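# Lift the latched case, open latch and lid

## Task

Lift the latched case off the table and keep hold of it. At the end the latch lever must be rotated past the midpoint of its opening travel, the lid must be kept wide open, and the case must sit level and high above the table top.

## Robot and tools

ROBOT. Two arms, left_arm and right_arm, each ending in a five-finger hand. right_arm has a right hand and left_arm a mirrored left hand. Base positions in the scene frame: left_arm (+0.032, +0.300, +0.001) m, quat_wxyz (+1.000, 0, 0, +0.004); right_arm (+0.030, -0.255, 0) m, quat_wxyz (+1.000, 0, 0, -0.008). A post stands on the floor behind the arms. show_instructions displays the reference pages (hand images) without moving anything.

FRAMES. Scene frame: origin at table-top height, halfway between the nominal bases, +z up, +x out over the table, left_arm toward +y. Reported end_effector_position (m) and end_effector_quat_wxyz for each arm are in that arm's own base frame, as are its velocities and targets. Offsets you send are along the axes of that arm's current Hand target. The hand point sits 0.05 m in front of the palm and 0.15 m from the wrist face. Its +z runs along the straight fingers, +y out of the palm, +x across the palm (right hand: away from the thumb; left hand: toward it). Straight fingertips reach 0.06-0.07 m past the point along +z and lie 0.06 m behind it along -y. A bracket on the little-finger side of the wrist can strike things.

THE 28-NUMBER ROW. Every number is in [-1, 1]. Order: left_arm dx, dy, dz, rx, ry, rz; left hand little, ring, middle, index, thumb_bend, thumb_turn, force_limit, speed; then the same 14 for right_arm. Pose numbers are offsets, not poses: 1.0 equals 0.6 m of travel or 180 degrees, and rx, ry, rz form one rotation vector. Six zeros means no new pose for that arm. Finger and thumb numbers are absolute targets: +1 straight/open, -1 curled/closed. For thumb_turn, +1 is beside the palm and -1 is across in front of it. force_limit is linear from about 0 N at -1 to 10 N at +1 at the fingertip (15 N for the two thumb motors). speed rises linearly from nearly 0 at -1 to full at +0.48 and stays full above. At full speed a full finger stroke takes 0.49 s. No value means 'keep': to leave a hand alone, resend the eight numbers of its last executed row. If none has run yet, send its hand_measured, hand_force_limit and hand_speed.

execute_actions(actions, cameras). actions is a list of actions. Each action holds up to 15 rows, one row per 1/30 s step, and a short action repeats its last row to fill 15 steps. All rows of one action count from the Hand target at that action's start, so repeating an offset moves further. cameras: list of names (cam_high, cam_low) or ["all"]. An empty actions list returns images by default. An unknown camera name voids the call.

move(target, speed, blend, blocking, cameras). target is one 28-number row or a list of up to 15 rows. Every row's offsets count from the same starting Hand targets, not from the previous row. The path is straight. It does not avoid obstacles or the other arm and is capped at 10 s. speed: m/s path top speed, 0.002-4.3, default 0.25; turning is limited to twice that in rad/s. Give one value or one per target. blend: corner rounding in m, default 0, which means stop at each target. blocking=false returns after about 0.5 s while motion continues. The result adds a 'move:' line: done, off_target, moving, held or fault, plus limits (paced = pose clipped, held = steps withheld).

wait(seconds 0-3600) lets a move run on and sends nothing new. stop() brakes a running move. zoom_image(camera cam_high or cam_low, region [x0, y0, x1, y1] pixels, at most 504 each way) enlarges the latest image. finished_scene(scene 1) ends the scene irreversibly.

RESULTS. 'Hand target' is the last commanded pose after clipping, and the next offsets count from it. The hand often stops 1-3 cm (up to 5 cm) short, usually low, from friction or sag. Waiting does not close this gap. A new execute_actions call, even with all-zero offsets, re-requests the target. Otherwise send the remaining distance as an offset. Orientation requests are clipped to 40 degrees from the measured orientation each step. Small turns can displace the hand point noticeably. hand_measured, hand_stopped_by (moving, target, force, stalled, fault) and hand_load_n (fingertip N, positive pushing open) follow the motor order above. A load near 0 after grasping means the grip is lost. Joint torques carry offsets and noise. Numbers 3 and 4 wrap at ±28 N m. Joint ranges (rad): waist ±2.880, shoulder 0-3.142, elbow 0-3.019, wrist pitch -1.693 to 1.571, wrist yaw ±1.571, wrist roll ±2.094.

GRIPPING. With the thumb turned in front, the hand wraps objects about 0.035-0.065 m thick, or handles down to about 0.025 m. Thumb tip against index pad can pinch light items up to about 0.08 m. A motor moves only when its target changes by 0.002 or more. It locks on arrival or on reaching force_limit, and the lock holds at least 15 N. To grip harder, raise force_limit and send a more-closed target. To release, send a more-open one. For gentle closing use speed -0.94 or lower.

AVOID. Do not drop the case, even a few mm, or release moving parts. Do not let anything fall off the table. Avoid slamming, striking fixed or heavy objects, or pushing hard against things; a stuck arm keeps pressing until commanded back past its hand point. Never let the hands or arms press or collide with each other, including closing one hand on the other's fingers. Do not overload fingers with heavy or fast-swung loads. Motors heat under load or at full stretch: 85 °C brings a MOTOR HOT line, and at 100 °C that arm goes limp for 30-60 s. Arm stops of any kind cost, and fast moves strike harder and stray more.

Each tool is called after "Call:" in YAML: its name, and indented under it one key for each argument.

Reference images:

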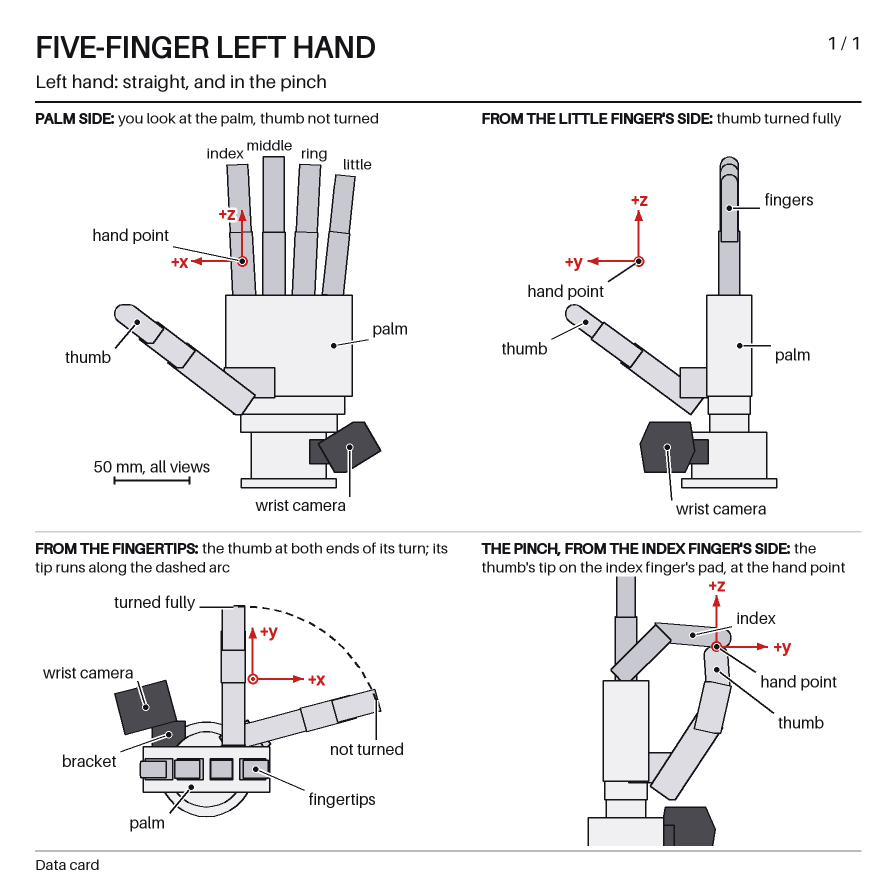

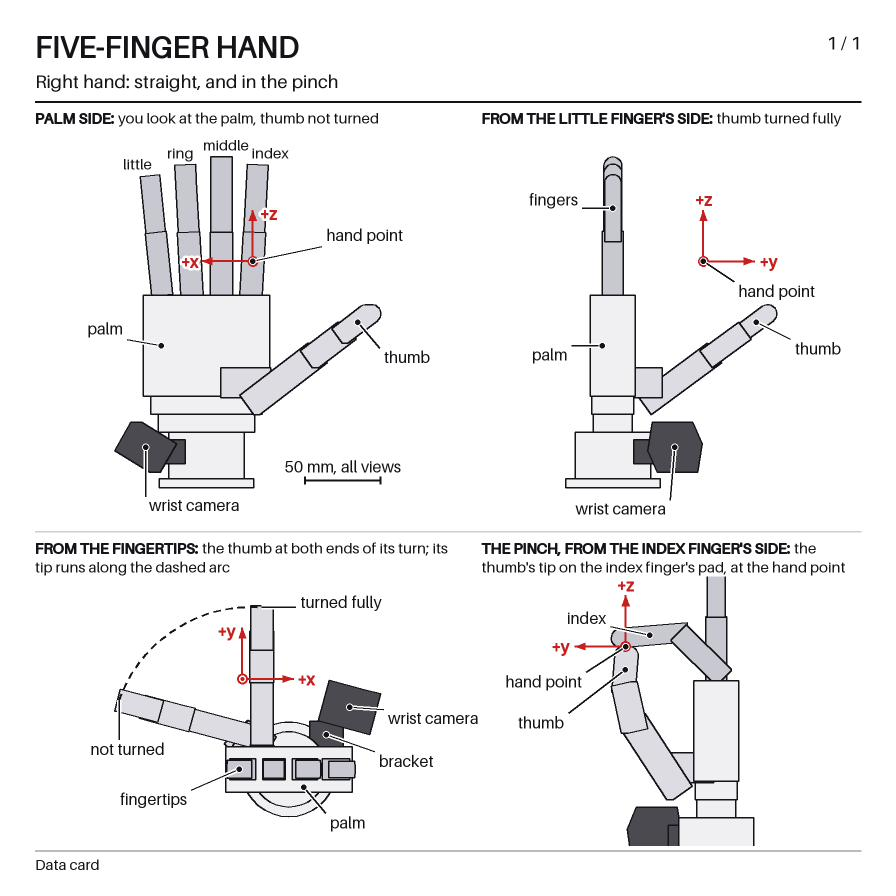

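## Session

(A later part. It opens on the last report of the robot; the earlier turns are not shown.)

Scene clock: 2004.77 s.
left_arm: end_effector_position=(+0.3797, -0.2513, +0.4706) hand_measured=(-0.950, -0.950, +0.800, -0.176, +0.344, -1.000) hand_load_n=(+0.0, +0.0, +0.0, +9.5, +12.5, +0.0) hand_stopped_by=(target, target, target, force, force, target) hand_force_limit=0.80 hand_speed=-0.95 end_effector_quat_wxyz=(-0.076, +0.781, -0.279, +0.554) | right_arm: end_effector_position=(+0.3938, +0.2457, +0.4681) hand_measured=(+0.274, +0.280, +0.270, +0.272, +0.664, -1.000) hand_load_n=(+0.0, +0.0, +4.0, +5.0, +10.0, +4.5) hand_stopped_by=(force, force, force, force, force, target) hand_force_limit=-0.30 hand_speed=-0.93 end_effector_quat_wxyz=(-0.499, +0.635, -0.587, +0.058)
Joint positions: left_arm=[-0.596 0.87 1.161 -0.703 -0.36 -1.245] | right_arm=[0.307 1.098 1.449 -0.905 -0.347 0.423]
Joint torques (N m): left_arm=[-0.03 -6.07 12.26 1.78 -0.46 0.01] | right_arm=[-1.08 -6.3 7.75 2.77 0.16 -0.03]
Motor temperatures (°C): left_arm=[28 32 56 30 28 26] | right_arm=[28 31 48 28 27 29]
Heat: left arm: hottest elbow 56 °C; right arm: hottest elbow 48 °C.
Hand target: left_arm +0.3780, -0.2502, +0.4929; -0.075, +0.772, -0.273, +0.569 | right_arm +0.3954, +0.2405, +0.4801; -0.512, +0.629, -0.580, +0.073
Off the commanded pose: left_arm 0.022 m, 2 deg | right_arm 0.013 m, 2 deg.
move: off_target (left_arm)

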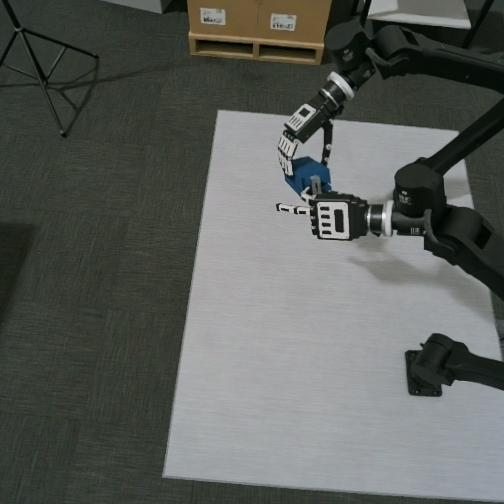

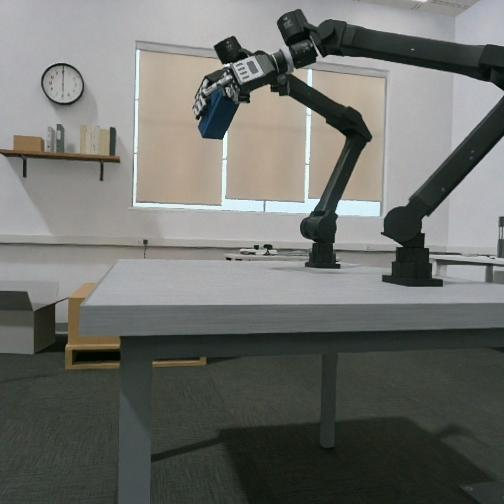

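Call:
execute_actions:
  actions: []

Call:
zoom_image:
  camera: "cam_high"
  region: [280, 150, 360, 230]

Call:
zoom_image:
  camera: "cam_low"
  region: [190, 70, 260, 140]

Scene clock: 2014.70 s.
left_arm: end_effector_position=(+0.3797, -0.2513, +0.4706) hand_measured=(-0.950, -0.950, +0.800, -0.176, +0.344, -1.000) hand_load_n=(+0.0, +0.0, +0.0, +9.5, +12.5, +0.0) hand_stopped_by=(target, target, target, force, force, target) hand_force_limit=0.80 hand_speed=-0.95 end_effector_quat_wxyz=(-0.076, +0.781, -0.279, +0.554) | right_arm: end_effector_position=(+0.3938, +0.2457, +0.4681) hand_measured=(+0.274, +0.280, +0.270, +0.272, +0.664, -1.000) hand_load_n=(+0.0, +0.0, +4.0, +5.0, +10.0, +4.5) hand_stopped_by=(force, force, force, force, force, target) hand_force_limit=-0.30 hand_speed=-0.93 end_effector_quat_wxyz=(-0.499, +0.635, -0.587, +0.058)
Joint positions: left_arm=[-0.596 0.87 1.161 -0.703 -0.36 -1.245] | right_arm=[0.307 1.098 1.449 -0.905 -0.347 0.423]
Joint velocities: within noise
Joint torques (N m): left_arm=[0.03 -6.01 12.25 1.78 -0.46 0.01] | right_arm=[-1.03 -6.24 7.73 2.77 0.16 -0.03]
Motor temperatures (°C): left_arm=[28 32 56 30 28 26] | right_arm=[28 31 48 28 27 29]
Heat: left arm: hottest elbow 56 °C; right arm: hottest elbow 48 °C.
Hand target: left_arm +0.3780, -0.2502, +0.4929; -0.075, +0.772, -0.273, +0.569 | right_arm +0.3954, +0.2405, +0.4801; -0.512, +0.629, -0.580, +0.073
Off the commanded pose: left_arm 0.022 m, 2 deg | right_arm 0.013 m, 2 deg.

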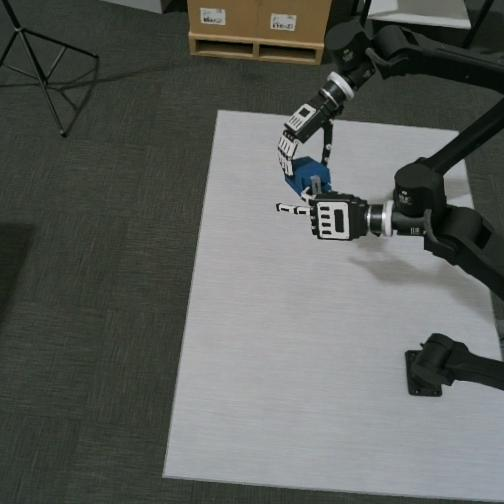

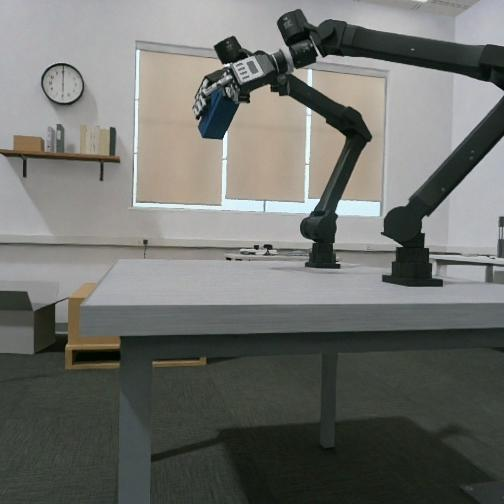

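Scaled by 6.300.

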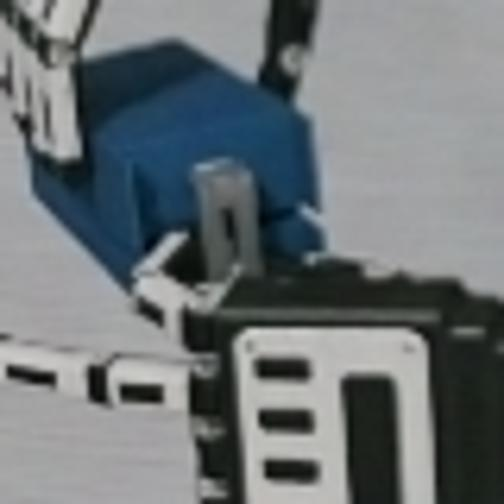

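Scaled by 7.200.

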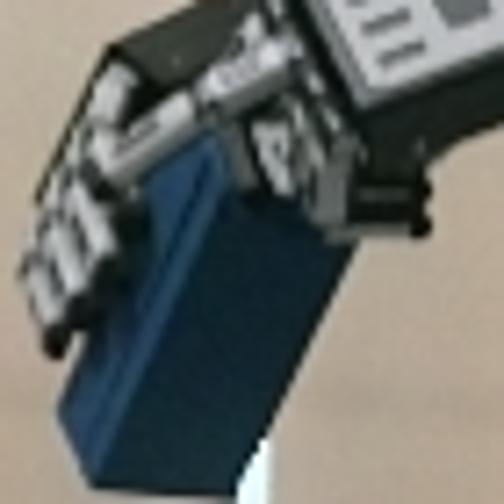

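Call:
zoom_image:
  camera: "cam_high"
  region: [300, 165, 335, 200]

Call:
zoom_image:
  camera: "cam_low"
  region: [210, 75, 250, 115]

Scaled by 14.400.

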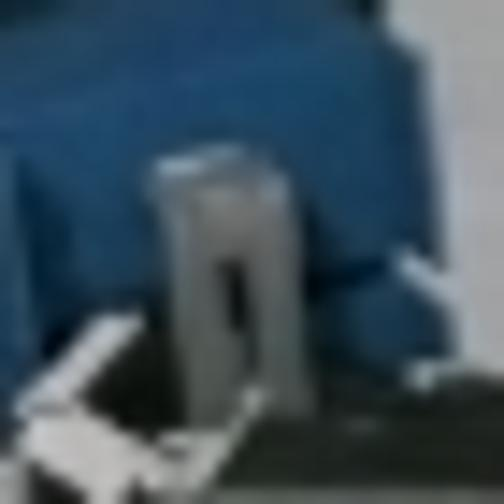

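Scaled by 12.600.

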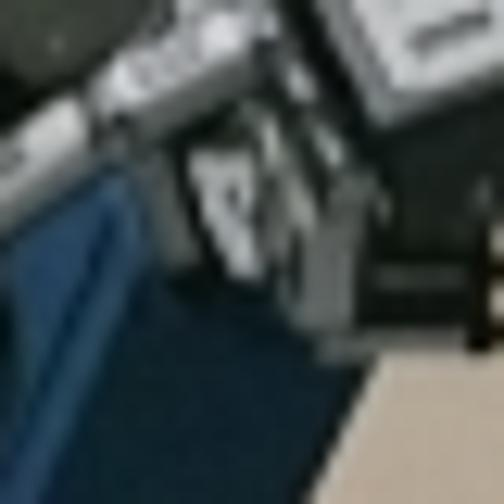

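Call:
move:
  target: [0,-0.0134,-0.0099,0,0,0,-0.95,-0.95,0.8,-0.46,-0.25,-1,0.8,-0.95,0,0,0,0,0,0,0.25,0.24,0.18,0.16,0.5,-1,-0.3,-0.93]
  speed: 0.02
  cameras: ["cam_high","cam_low"]

Call:
zoom_image:
  camera: "cam_high"
  region: [300, 165, 335, 200]

Call:
zoom_image:
  camera: "cam_low"
  region: [210, 75, 250, 115]

Scene clock: 2023.57 s.
left_arm: end_effector_position=(+0.3791, -0.2506, +0.4692) hand_measured=(-0.950, -0.950, +0.800, -0.176, +0.344, -1.000) hand_load_n=(+0.0, +0.0, +0.0, +8.5, +13.5, +0.0) hand_stopped_by=(target, target, target, force, force, target) hand_force_limit=0.80 hand_speed=-0.95 end_effector_quat_wxyz=(-0.074, +0.782, -0.280, +0.551) | right_arm: end_effector_position=(+0.3938, +0.2457, +0.4681) hand_measured=(+0.274, +0.280, +0.270, +0.272, +0.664, -1.000) hand_load_n=(-0.5, +0.0, +4.0, +5.0, +10.0, +4.5) hand_stopped_by=(force, force, force, force, force, target) hand_force_limit=-0.30 hand_speed=-0.93 end_effector_quat_wxyz=(-0.499, +0.635, -0.587, +0.058)
Joint positions: left_arm=[-0.591 0.869 1.161 -0.71 -0.35 -1.245] | right_arm=[0.307 1.098 1.449 -0.905 -0.347 0.423]
Joint torques (N m): left_arm=[1.14 -7.12 12.89 1.35 -0.15 0.09] | right_arm=[-1.08 -6.3 7.75 2.77 0.16 -0.03]
Motor temperatures (°C): left_arm=[28 32 57 30 28 26] | right_arm=[28 31 48 28 27 29]
Heat: left arm: hottest elbow 57 °C; right arm: hottest elbow 48 °C.
Hand target: left_arm +0.3751, -0.2423, +0.4984; -0.075, +0.772, -0.273, +0.569 | right_arm +0.3954, +0.2405, +0.4801; -0.512, +0.629, -0.580, +0.073
Off the commanded pose: left_arm 0.031 m, 2 deg | right_arm 0.013 m, 2 deg.
move: off_target (left_arm)

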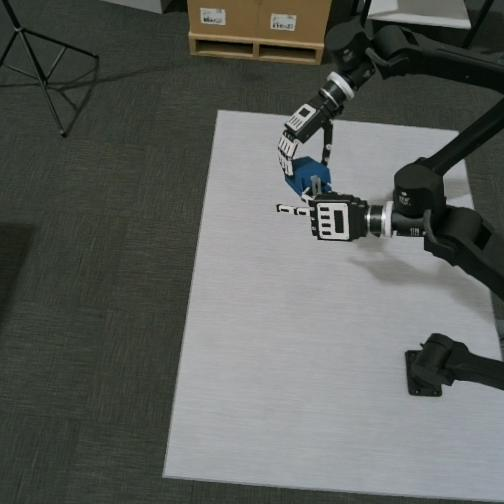

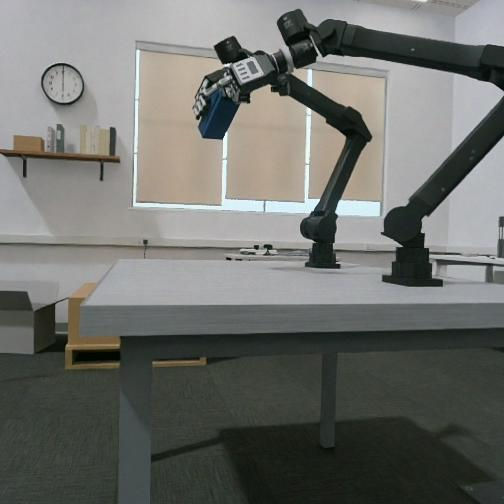

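Scaled by 14.400.

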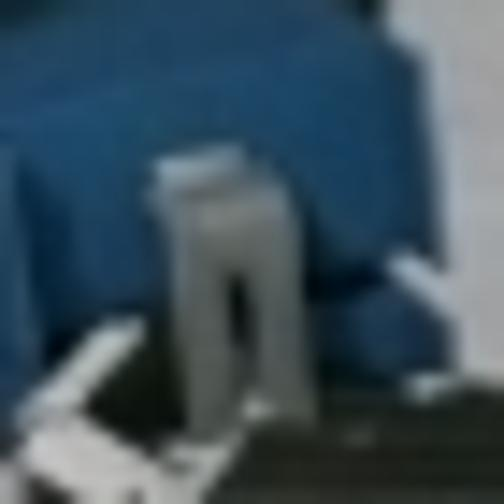

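Scaled by 12.600.

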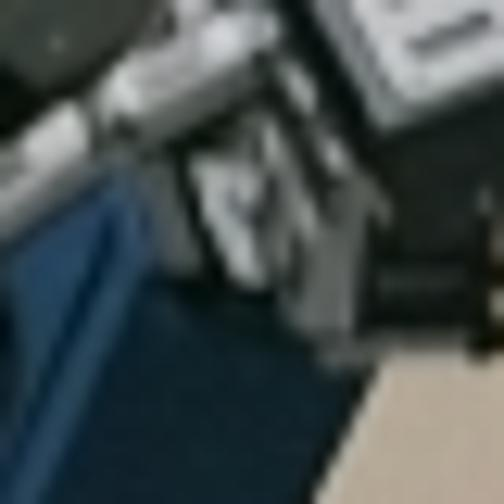

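Call:
move:
  target: [0,-0.0134,-0.0099,0,0,0,-0.95,-0.95,0.8,-0.46,-0.25,-1,0.8,-0.95,0,0,0,0,0,0,0.25,0.24,0.18,0.16,0.5,-1,-0.3,-0.93]
  speed: 0.02
  cameras: ["cam_high","cam_low"]

Call:
zoom_image:
  camera: "cam_high"
  region: [300, 165, 335, 200]

Call:
zoom_image:
  camera: "cam_low"
  region: [210, 75, 250, 115]

Scene clock: 2026.97 s.
left_arm: end_effector_position=(+0.3768, -0.2454, +0.4679) hand_measured=(-0.950, -0.950, +0.800, -0.176, +0.346, -1.000) hand_load_n=(+0.0, +0.0, +0.0, +8.5, +14.0, +0.0) hand_stopped_by=(target, target, target, force, force, target) hand_force_limit=0.80 hand_speed=-0.95 end_effector_quat_wxyz=(-0.071, +0.786, -0.282, +0.546) | right_arm: end_effector_position=(+0.3931, +0.2461, +0.4694) hand_measured=(+0.274, +0.280, +0.270, +0.272, +0.664, -1.000) hand_load_n=(+0.0, +0.0, +3.5, +5.5, +10.5, +7.0) hand_stopped_by=(force, force, force, force, force, target) hand_force_limit=-0.30 hand_speed=-0.93 end_effector_quat_wxyz=(-0.500, +0.631, -0.590, +0.055)
Joint positions: left_arm=[-0.575 0.86 1.161 -0.729 -0.33 -1.245] | right_arm=[0.307 1.097 1.449 -0.905 -0.348 0.434]
Joint torques (N m): left_arm=[1.49 -7.41 13.5 1.39 -0.26 0.17] | right_arm=[-1.08 -6.18 7.76 2.76 0.22 -0.14]
Motor temperatures (°C): left_arm=[28 32 57 30 28 26] | right_arm=[28 31 48 28 27 29]
Heat: left arm: hottest elbow 57 °C; right arm: hottest elbow 48 °C.
Hand target: left_arm +0.3724, -0.2344, +0.5040; -0.075, +0.772, -0.273, +0.569 | right_arm +0.3954, +0.2405, +0.4801; -0.512, +0.629, -0.580, +0.073
Off the commanded pose: left_arm 0.038 m, 3 deg | right_arm 0.012 m, 3 deg.
move: off_target (left_arm)

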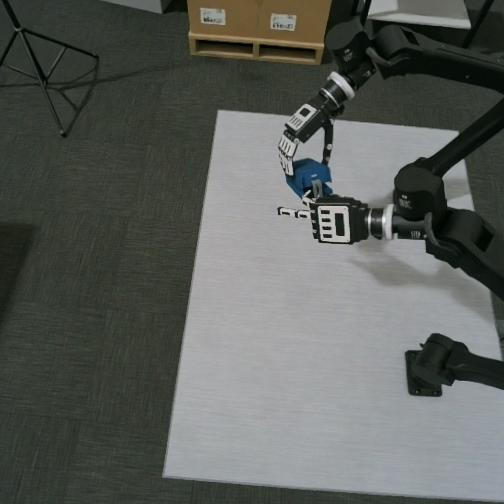

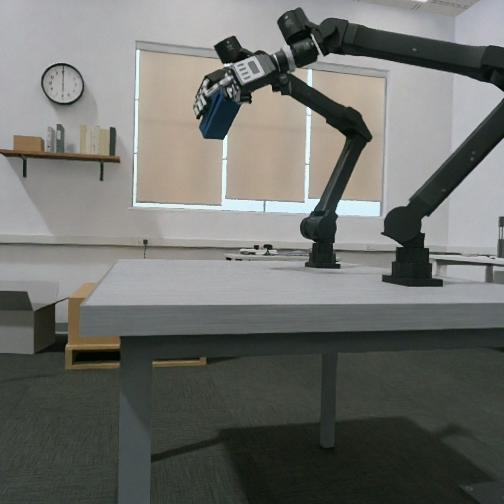

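Scaled by 14.400.

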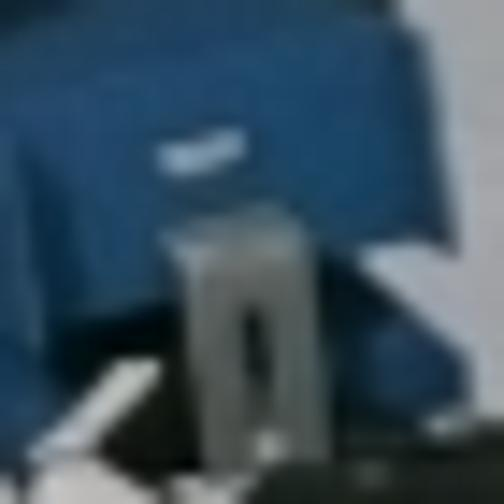

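Scaled by 12.600.

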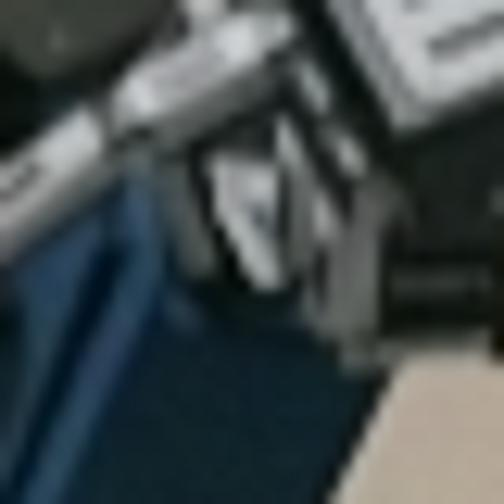

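Call:
move:
  target: [-0.0167,0.0161,0.0119,0,0.0164,-0.0225,-0.95,-0.95,0.8,-0.46,-0.25,-1,0.8,-0.95,0,0,0,0,0,0,0.25,0.24,0.18,0.16,0.5,-1,-0.3,-0.93]
  speed: 0.02
  cameras: ["cam_high","cam_low"]

Call:
zoom_image:
  camera: "cam_high"
  region: [290, 160, 340, 210]

Call:
zoom_image:
  camera: "cam_low"
  region: [190, 80, 250, 140]

Scene clock: 2040.10 s.
left_arm: end_effector_position=(+0.3749, -0.2459, +0.4727) hand_measured=(-0.950, -0.950, +0.800, -0.176, +0.346, -1.000) hand_load_n=(+0.0, +0.0, -0.5, +9.5, +12.0, +0.0) hand_stopped_by=(target, target, target, force, force, target) hand_force_limit=0.80 hand_speed=-0.95 end_effector_quat_wxyz=(-0.053, +0.773, -0.266, +0.573) | right_arm: end_effector_position=(+0.3918, +0.2460, +0.4722) hand_measured=(+0.274, +0.280, +0.270, +0.272, +0.664, -1.000) hand_load_n=(+0.0, +0.0, +4.0, +4.5, +10.5, +4.5) hand_stopped_by=(force, force, force, force, force, target) hand_force_limit=-0.30 hand_speed=-0.93 end_effector_quat_wxyz=(-0.503, +0.630, -0.589, +0.055)
Joint positions: left_arm=[-0.572 0.829 1.109 -0.642 -0.313 -1.263] | right_arm=[0.307 1.092 1.449 -0.902 -0.349 0.439]
Joint torques (N m): left_arm=[1.2 -7 9.87 2.67 -0.15 -0.2] | right_arm=[-1.14 -5.77 7.73 2.65 0.25 -0.19]
Motor temperatures (°C): left_arm=[28 32 58 30 28 26] | right_arm=[28 31 48 28 27 29]
Heat: left arm: hottest elbow 58 °C; right arm: hottest elbow 48 °C.
Hand target: left_arm +0.3736, -0.2388, +0.4890; -0.048, +0.766, -0.248, +0.591 | right_arm +0.3954, +0.2405, +0.4801; -0.512, +0.629, -0.581, +0.073
Off the commanded pose: left_arm 0.018 m, 3 deg | right_arm 0.010 m, 2 deg.
move: off_target (left_arm)

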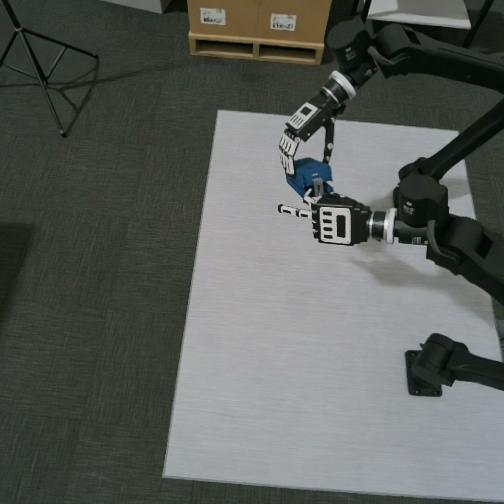

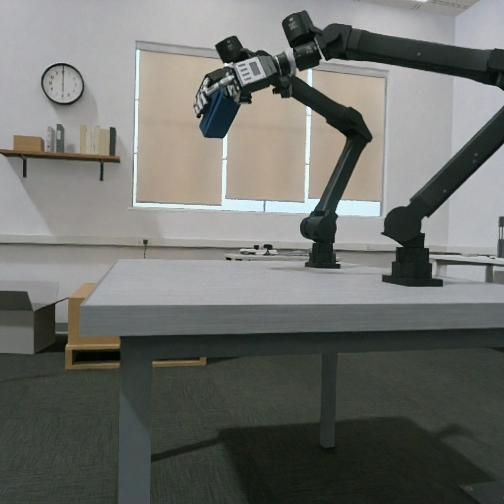

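Scaled by 10.080.

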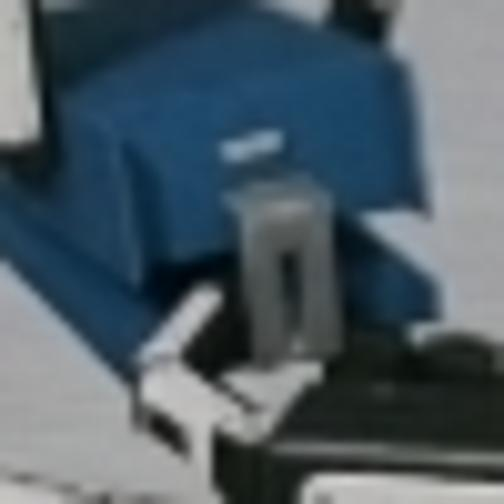

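Scaled by 8.400.

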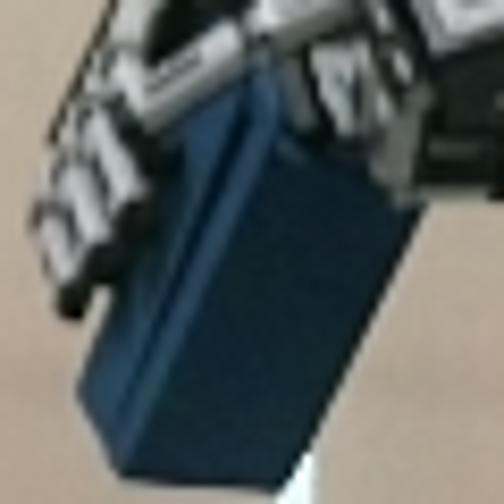

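Call:
move:
  target: [-0.025,0.003,0.002,0,0.0164,-0.0225,-0.95,-0.95,0.8,-0.46,-0.25,-1,0.8,-0.95,0,0,0,0,0,0,0.25,0.24,0.18,0.16,0.5,-1,-0.3,-0.93]
  speed: 0.02
  cameras: ["cam_high","cam_low"]

Call:
zoom_image:
  camera: "cam_high"
  region: [290, 160, 340, 210]

Call:
zoom_image:
  camera: "cam_low"
  region: [190, 80, 250, 140]

Scene clock: 2044.80 s.
left_arm: end_effector_position=(+0.3724, -0.2398, +0.4622) hand_measured=(-0.950, -0.950, +0.800, -0.176, +0.346, -1.000) hand_load_n=(+0.0, +0.0, +0.0, +9.0, +10.5, +0.0) hand_stopped_by=(target, target, target, force, force, target) hand_force_limit=0.80 hand_speed=-0.95 end_effector_quat_wxyz=(-0.026, +0.766, -0.237, +0.598) | right_arm: end_effector_position=(+0.3922, +0.2457, +0.4721) hand_measured=(+0.274, +0.280, +0.270, +0.272, +0.664, -1.000) hand_load_n=(+0.0, +0.5, +4.0, +4.5, +10.5, +4.0) hand_stopped_by=(force, force, force, force, force, target) hand_force_limit=-0.30 hand_speed=-0.93 end_effector_quat_wxyz=(-0.503, +0.629, -0.590, +0.056)
Joint positions: left_arm=[-0.549 0.778 1.006 -0.528 -0.281 -1.313] | right_arm=[0.307 1.092 1.449 -0.902 -0.346 0.439]
Joint torques (N m): left_arm=[1.08 -6.12 9.78 2.67 -0.08 -0.21] | right_arm=[-1.14 -5.71 7.75 2.66 0.16 -0.18]
Motor temperatures (°C): left_arm=[28 32 58 30 28 26] | right_arm=[28 31 48 28 27 29]
Heat: left arm: hottest elbow 58 °C; right arm: hottest elbow 48 °C.
Hand target: left_arm +0.3715, -0.2341, +0.4747; -0.020, +0.759, -0.222, +0.612 | right_arm +0.3954, +0.2405, +0.4801; -0.512, +0.629, -0.580, +0.073
Off the commanded pose: left_arm 0.014 m, 3 deg | right_arm 0.010 m, 2 deg.
move: off_target (left_arm)

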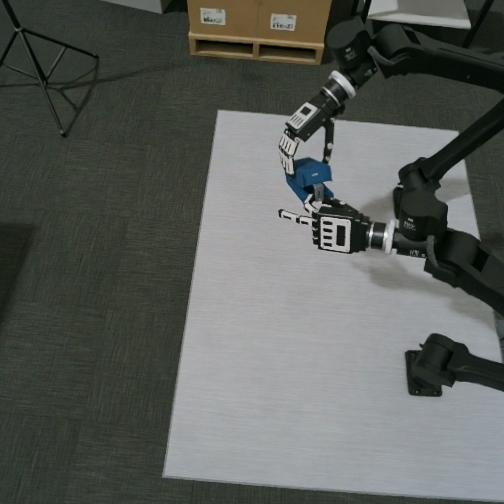

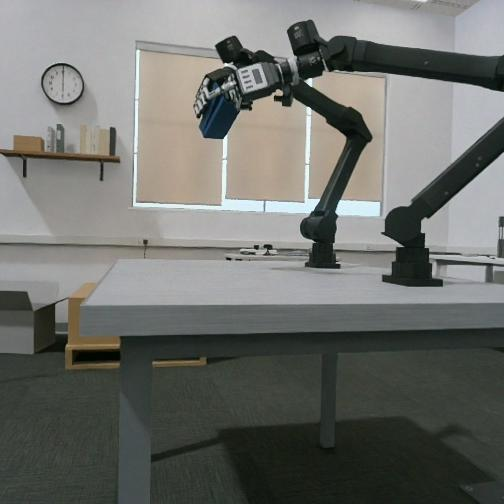

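Scaled by 10.080.

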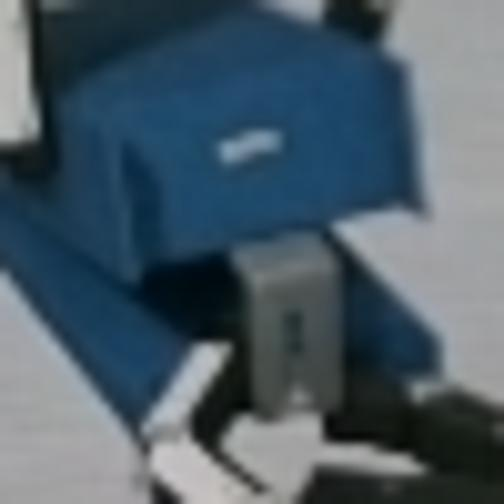

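Scaled by 8.400.

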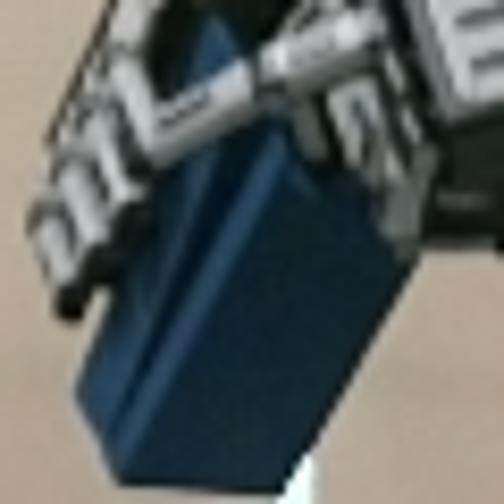

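Call:
move:
  target: [-0.0416,0.0035,0.0026,0,0.0393,-0.054,-0.95,-0.95,0.8,-0.46,-0.25,-1,0.8,-0.95,0,0,0,0,0,0,0.25,0.24,0.18,0.16,0.5,-1,-0.3,-0.93]
  speed: 0.025
  cameras: ["cam_high","cam_low"]

Call:
zoom_image:
  camera: "cam_high"
  region: [280, 150, 350, 220]

Call:
zoom_image:
  camera: "cam_low"
  region: [190, 80, 250, 140]

Scene clock: 2051.67 s.
left_arm: end_effector_position=(+0.3690, -0.2321, +0.4410) hand_measured=(-0.950, -0.950, +0.800, -0.176, +0.346, -1.000) hand_load_n=(-0.5, +0.0, +0.0, +8.5, +9.5, +0.5) hand_stopped_by=(target, target, target, force, force, target) hand_force_limit=0.80 hand_speed=-0.95 end_effector_quat_wxyz=(+0.038, +0.743, -0.170, +0.646) | right_arm: end_effector_position=(+0.3930, +0.2446, +0.4713) hand_measured=(+0.274, +0.280, +0.270, +0.272, +0.664, -1.000) hand_load_n=(+0.0, +1.0, +4.0, +4.0, +11.0, +2.5) hand_stopped_by=(force, force, force, force, force, target) hand_force_limit=-0.30 hand_speed=-0.93 end_effector_quat_wxyz=(-0.502, +0.631, -0.589, +0.061)
Joint positions: left_arm=[-0.522 0.706 0.803 -0.266 -0.233 -1.444] | right_arm=[0.307 1.092 1.449 -0.902 -0.341 0.431]
Joint torques (N m): left_arm=[0.97 -4.95 9.84 2.78 -0.01 -0.21] | right_arm=[-1.08 -5.77 7.75 2.66 -0.03 -0.11]
Motor temperatures (°C): left_arm=[28 32 58 30 28 26] | right_arm=[28 31 48 28 27 29]
Heat: left arm: hottest elbow 58 °C; right arm: hottest elbow 48 °C.
Hand target: left_arm +0.3685, -0.2273, +0.4506; +0.045, +0.736, -0.157, +0.657 | right_arm +0.3954, +0.2405, +0.4801; -0.512, +0.629, -0.580, +0.073
Off the commanded pose: left_arm 0.011 m, 2 deg | right_arm 0.010 m, 2 deg.
move: off_target (left_arm)

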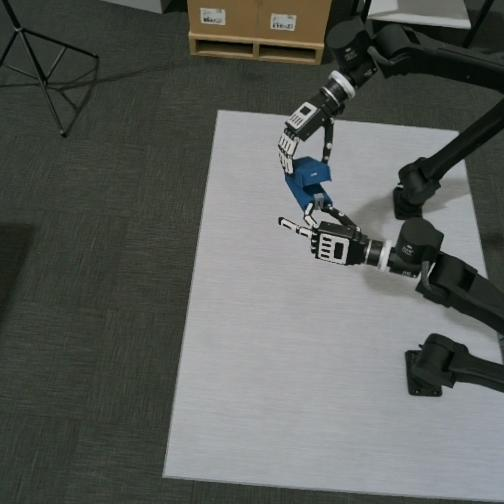

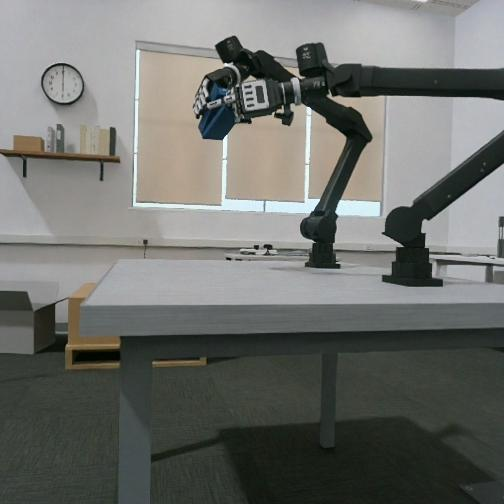

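Scaled by 7.200.

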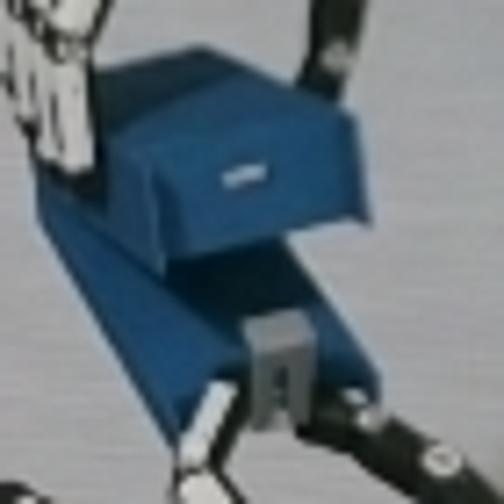

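Scaled by 8.400.

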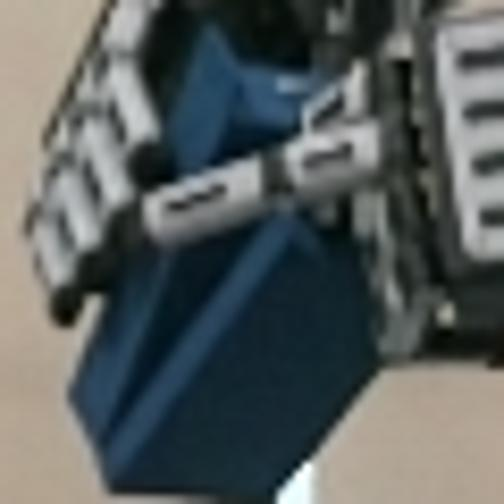

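Call:
move:
  target: [-0.0517,0.0055,0.0041,0,0.0492,-0.0675,-0.95,-0.95,0.8,-0.46,-0.25,-1,0.8,-0.95,0,0,0,0,0,0,0.25,0.24,0.18,0.16,0.5,-1,-0.3,-0.93]
  speed: 0.03
  cameras: ["cam_high","cam_low"]

Call:
zoom_image:
  camera: "cam_high"
  region: [280, 150, 350, 220]

Call:
zoom_image:
  camera: "cam_low"
  region: [190, 80, 250, 140]

Scene clock: 2062.13 s.
left_arm: end_effector_position=(+0.3667, -0.2257, +0.4145) hand_measured=(-0.950, -0.950, +0.800, -0.176, +0.346, -1.000) hand_load_n=(+0.0, +0.0, +0.0, +8.5, +7.5, +0.0) hand_stopped_by=(target, target, target, force, force, target) hand_force_limit=0.80 hand_speed=-0.95 end_effector_quat_wxyz=(+0.117, +0.701, -0.085, +0.698) | right_arm: end_effector_position=(+0.3945, +0.2428, +0.4711) hand_measured=(+0.274, +0.280, +0.270, +0.272, +0.664, -1.000) hand_load_n=(+0.0, +2.0, +4.5, +3.5, +10.5, +1.0) hand_stopped_by=(force, force, force, force, force, target) hand_force_limit=-0.30 hand_speed=-0.93 end_effector_quat_wxyz=(-0.502, +0.632, -0.587, +0.066)
Joint positions: left_arm=[-0.524 0.695 0.578 0.119 -0.237 -1.616] | right_arm=[0.304 1.092 1.449 -0.9 -0.337 0.422]
Joint torques (N m): left_arm=[-0.21 -3.25 9.92 2.89 -0.39 -0.25] | right_arm=[-0.97 -5.71 7.72 2.58 -0.17 -0.02]
Motor temperatures (°C): left_arm=[28 32 58 30 28 26] | right_arm=[28 31 48 28 27 29]
Heat: left arm: hottest elbow 58 °C; right arm: hottest elbow 48 °C.
Hand target: left_arm +0.3672, -0.2257, +0.4196; +0.126, +0.696, -0.074, +0.703 | right_arm +0.3954, +0.2405, +0.4801; -0.512, +0.629, -0.580, +0.073
Off the commanded pose: left_arm 0.005 m, 2 deg | right_arm 0.009 m, 2 deg.
move: done

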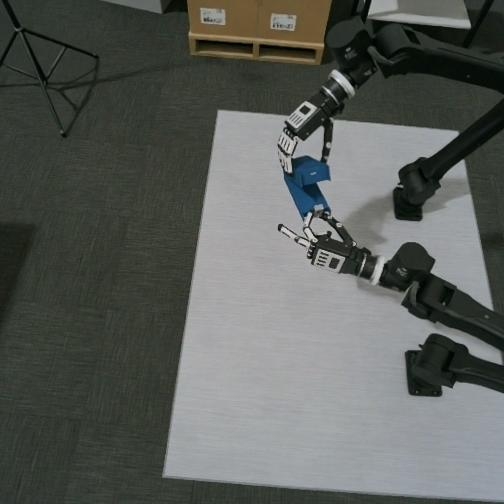

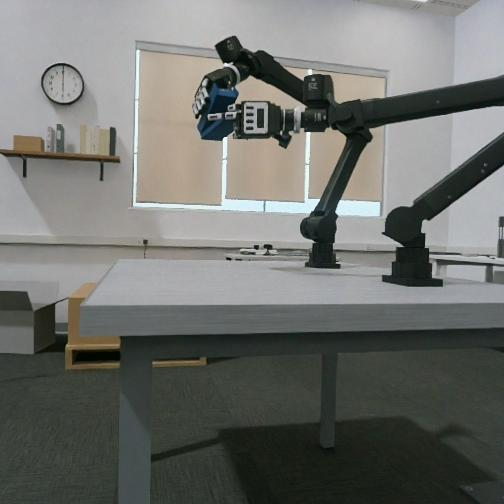

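Scaled by 7.200.

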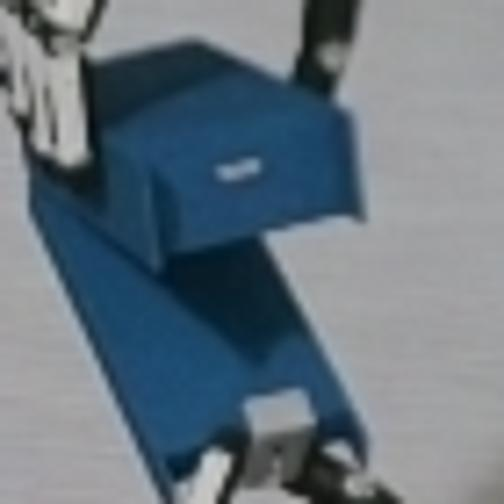

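Scaled by 8.400.

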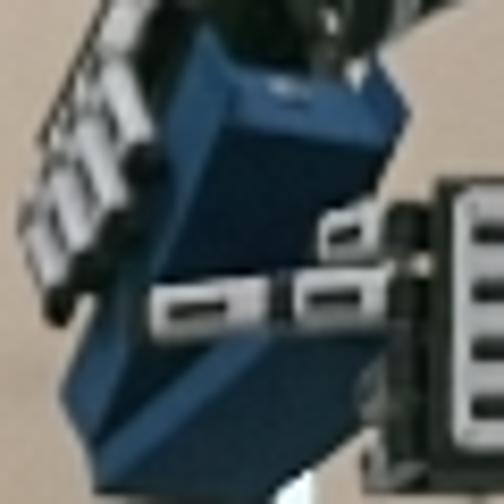

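Call:
move:
  target: [-0.0517,0.0055,0.0041,0,0.0492,-0.0675,-0.95,-0.95,0.8,-0.46,-0.25,-1,0.8,-0.95,0,0,0,0,0,0,0.25,0.24,0.18,0.16,0.5,-1,-0.3,-0.93]
  speed: 0.03
  cameras: ["cam_high","cam_low"]

Call:
zoom_image:
  camera: "cam_high"
  region: [280, 150, 350, 220]

Call:
zoom_image:
  camera: "cam_low"
  region: [190, 80, 260, 150]

Scene clock: 2072.13 s.
left_arm: end_effector_position=(+0.3693, -0.2314, +0.3861) hand_measured=(-0.950, -0.950, +0.800, -0.176, +0.344, -1.000) hand_load_n=(+0.0, +0.0, +0.0, +11.0, +6.0, -1.0) hand_stopped_by=(target, target, target, force, force, target) hand_force_limit=0.80 hand_speed=-0.95 end_effector_quat_wxyz=(+0.196, +0.648, +0.002, +0.736) | right_arm: end_effector_position=(+0.3969, +0.2390, +0.4701) hand_measured=(+0.274, +0.280, +0.270, +0.272, +0.664, -1.000) hand_load_n=(+0.0, +4.5, +5.0, +3.0, +11.0, +0.0) hand_stopped_by=(force, force, force, force, force, target) hand_force_limit=-0.30 hand_speed=-0.93 end_effector_quat_wxyz=(-0.501, +0.635, -0.584, +0.074)
Joint positions: left_arm=[-0.587 0.862 0.418 0.613 -0.325 -1.779] | right_arm=[0.298 1.092 1.449 -0.898 -0.332 0.403]
Joint torques (N m): left_arm=[-0.26 -3.96 9.1 2.63 -0.3 -0.25] | right_arm=[-0.44 -5.71 7.73 2.51 -0.34 0.17]
Motor temperatures (°C): left_arm=[28 31 58 31 28 26] | right_arm=[28 31 48 28 27 29]
Heat: left arm: hottest elbow 58 °C; right arm: hottest elbow 48 °C.
Hand target: left_arm +0.3686, -0.2319, +0.3888; +0.205, +0.644, +0.009, +0.737 | right_arm +0.3955, +0.2404, +0.4801; -0.512, +0.629, -0.580, +0.073
Off the commanded pose: left_arm 0.003 m, 2 deg | right_arm 0.010 m, 2 deg.
move: done

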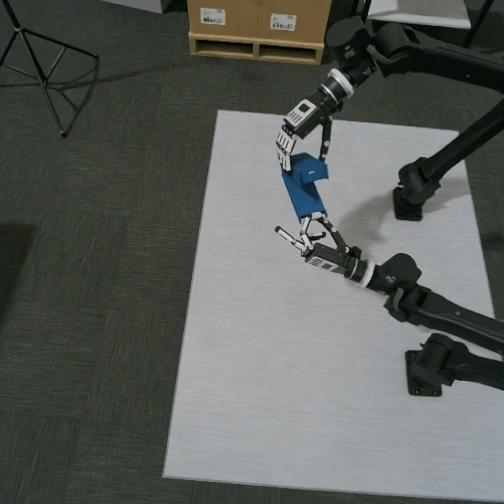

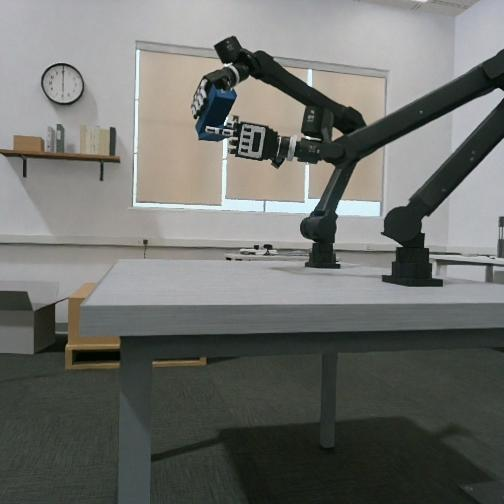

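Scaled by 7.200.

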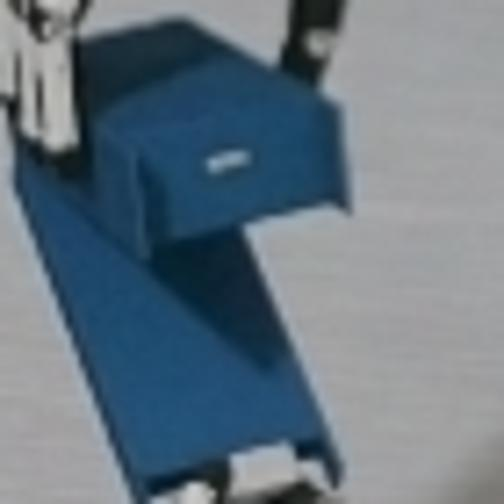

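Scaled by 7.200.

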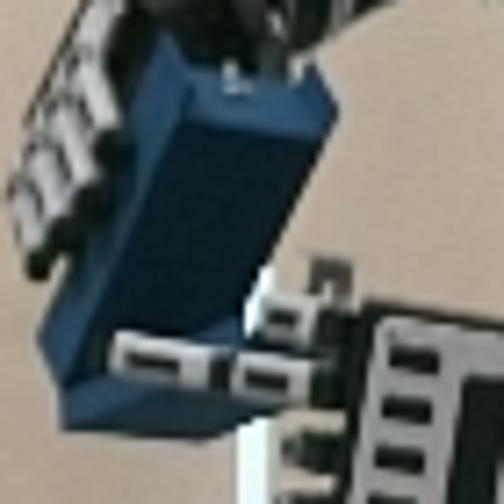

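Call:
move:
  target: [-0.05,0.0,0.0,0,0.0492,-0.0675,-0.95,-0.95,0.8,-0.46,-0.25,-1,0.8,-0.95,0,0,0,0,0,0,0.25,0.24,0.18,0.16,0.5,-1,-0.3,-0.93]
  speed: 0.03
  cameras: ["cam_high","cam_low"]

Call:
zoom_image:
  camera: "cam_high"
  region: [280, 150, 350, 220]

Call:
zoom_image:
  camera: "cam_low"
  region: [190, 80, 260, 150]

Scene clock: 2085.00 s.
left_arm: end_effector_position=(+0.3724, -0.2423, +0.3568) hand_measured=(-0.950, -0.950, +0.800, -0.176, +0.344, -1.000) hand_load_n=(+0.0, +0.0, +0.0, +11.0, +6.0, -2.0) hand_stopped_by=(target, target, target, force, force, target) hand_force_limit=0.80 hand_speed=-0.95 end_effector_quat_wxyz=(+0.270, +0.587, +0.084, +0.759) | right_arm: end_effector_position=(+0.3983, +0.2381, +0.4707) hand_measured=(+0.274, +0.282, +0.270, +0.272, +0.664, -1.000) hand_load_n=(+0.0, +4.5, +5.0, +2.5, +11.5, +0.0) hand_stopped_by=(force, force, force, force, force, target) hand_force_limit=-0.30 hand_speed=-0.93 end_effector_quat_wxyz=(-0.502, +0.634, -0.583, +0.077)
Joint positions: left_arm=[-0.671 1.209 0.361 1.184 -0.448 -1.905] | right_arm=[0.296 1.092 1.449 -0.894 -0.33 0.401]
Joint torques (N m): left_arm=[-0.15 -6.53 7.1 2.43 -0.23 -0.26] | right_arm=[-0.38 -5.71 7.75 2.3 -0.41 0.2]
Motor temperatures (°C): left_arm=[28 31 57 31 28 26] | right_arm=[28 31 48 28 27 29]
Heat: left arm: hottest elbow 57 °C; right arm: hottest elbow 48 °C.
Hand target: left_arm +0.3712, -0.2414, +0.3604; +0.281, +0.580, +0.093, +0.759 | right_arm +0.3954, +0.2404, +0.4801; -0.512, +0.629, -0.581, +0.073
Off the commanded pose: left_arm 0.004 m, 2 deg | right_arm 0.010 m, 1 deg.
move: done

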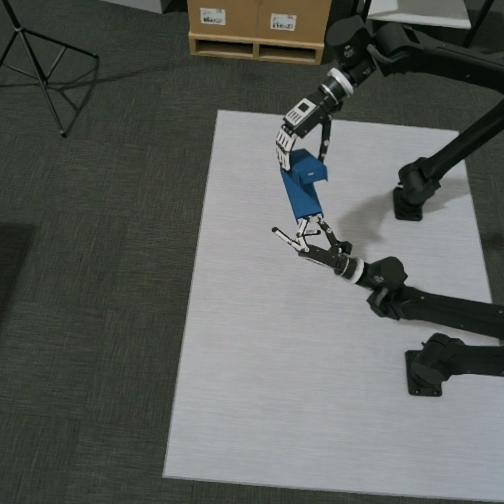

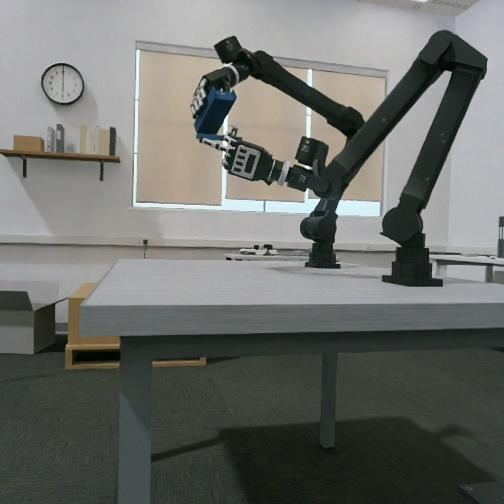

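Scaled by 7.200.

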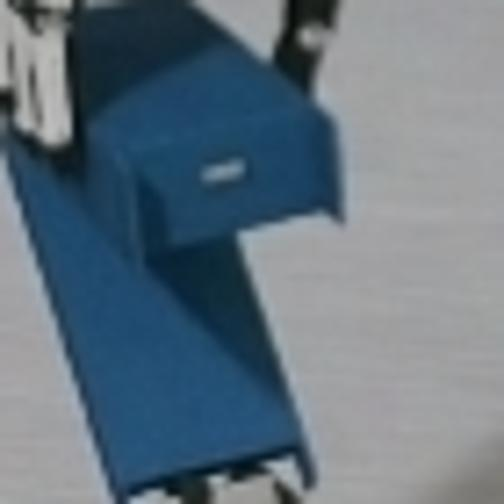

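Scaled by 7.200.

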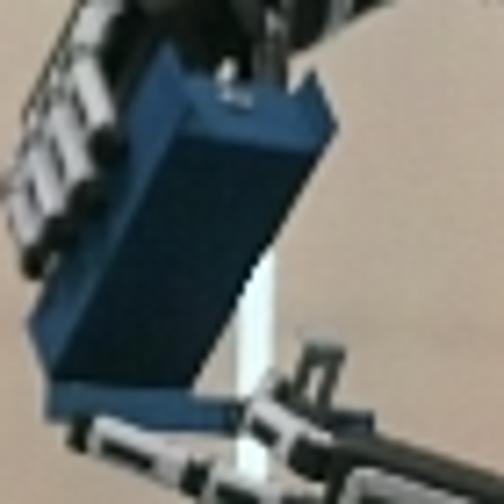

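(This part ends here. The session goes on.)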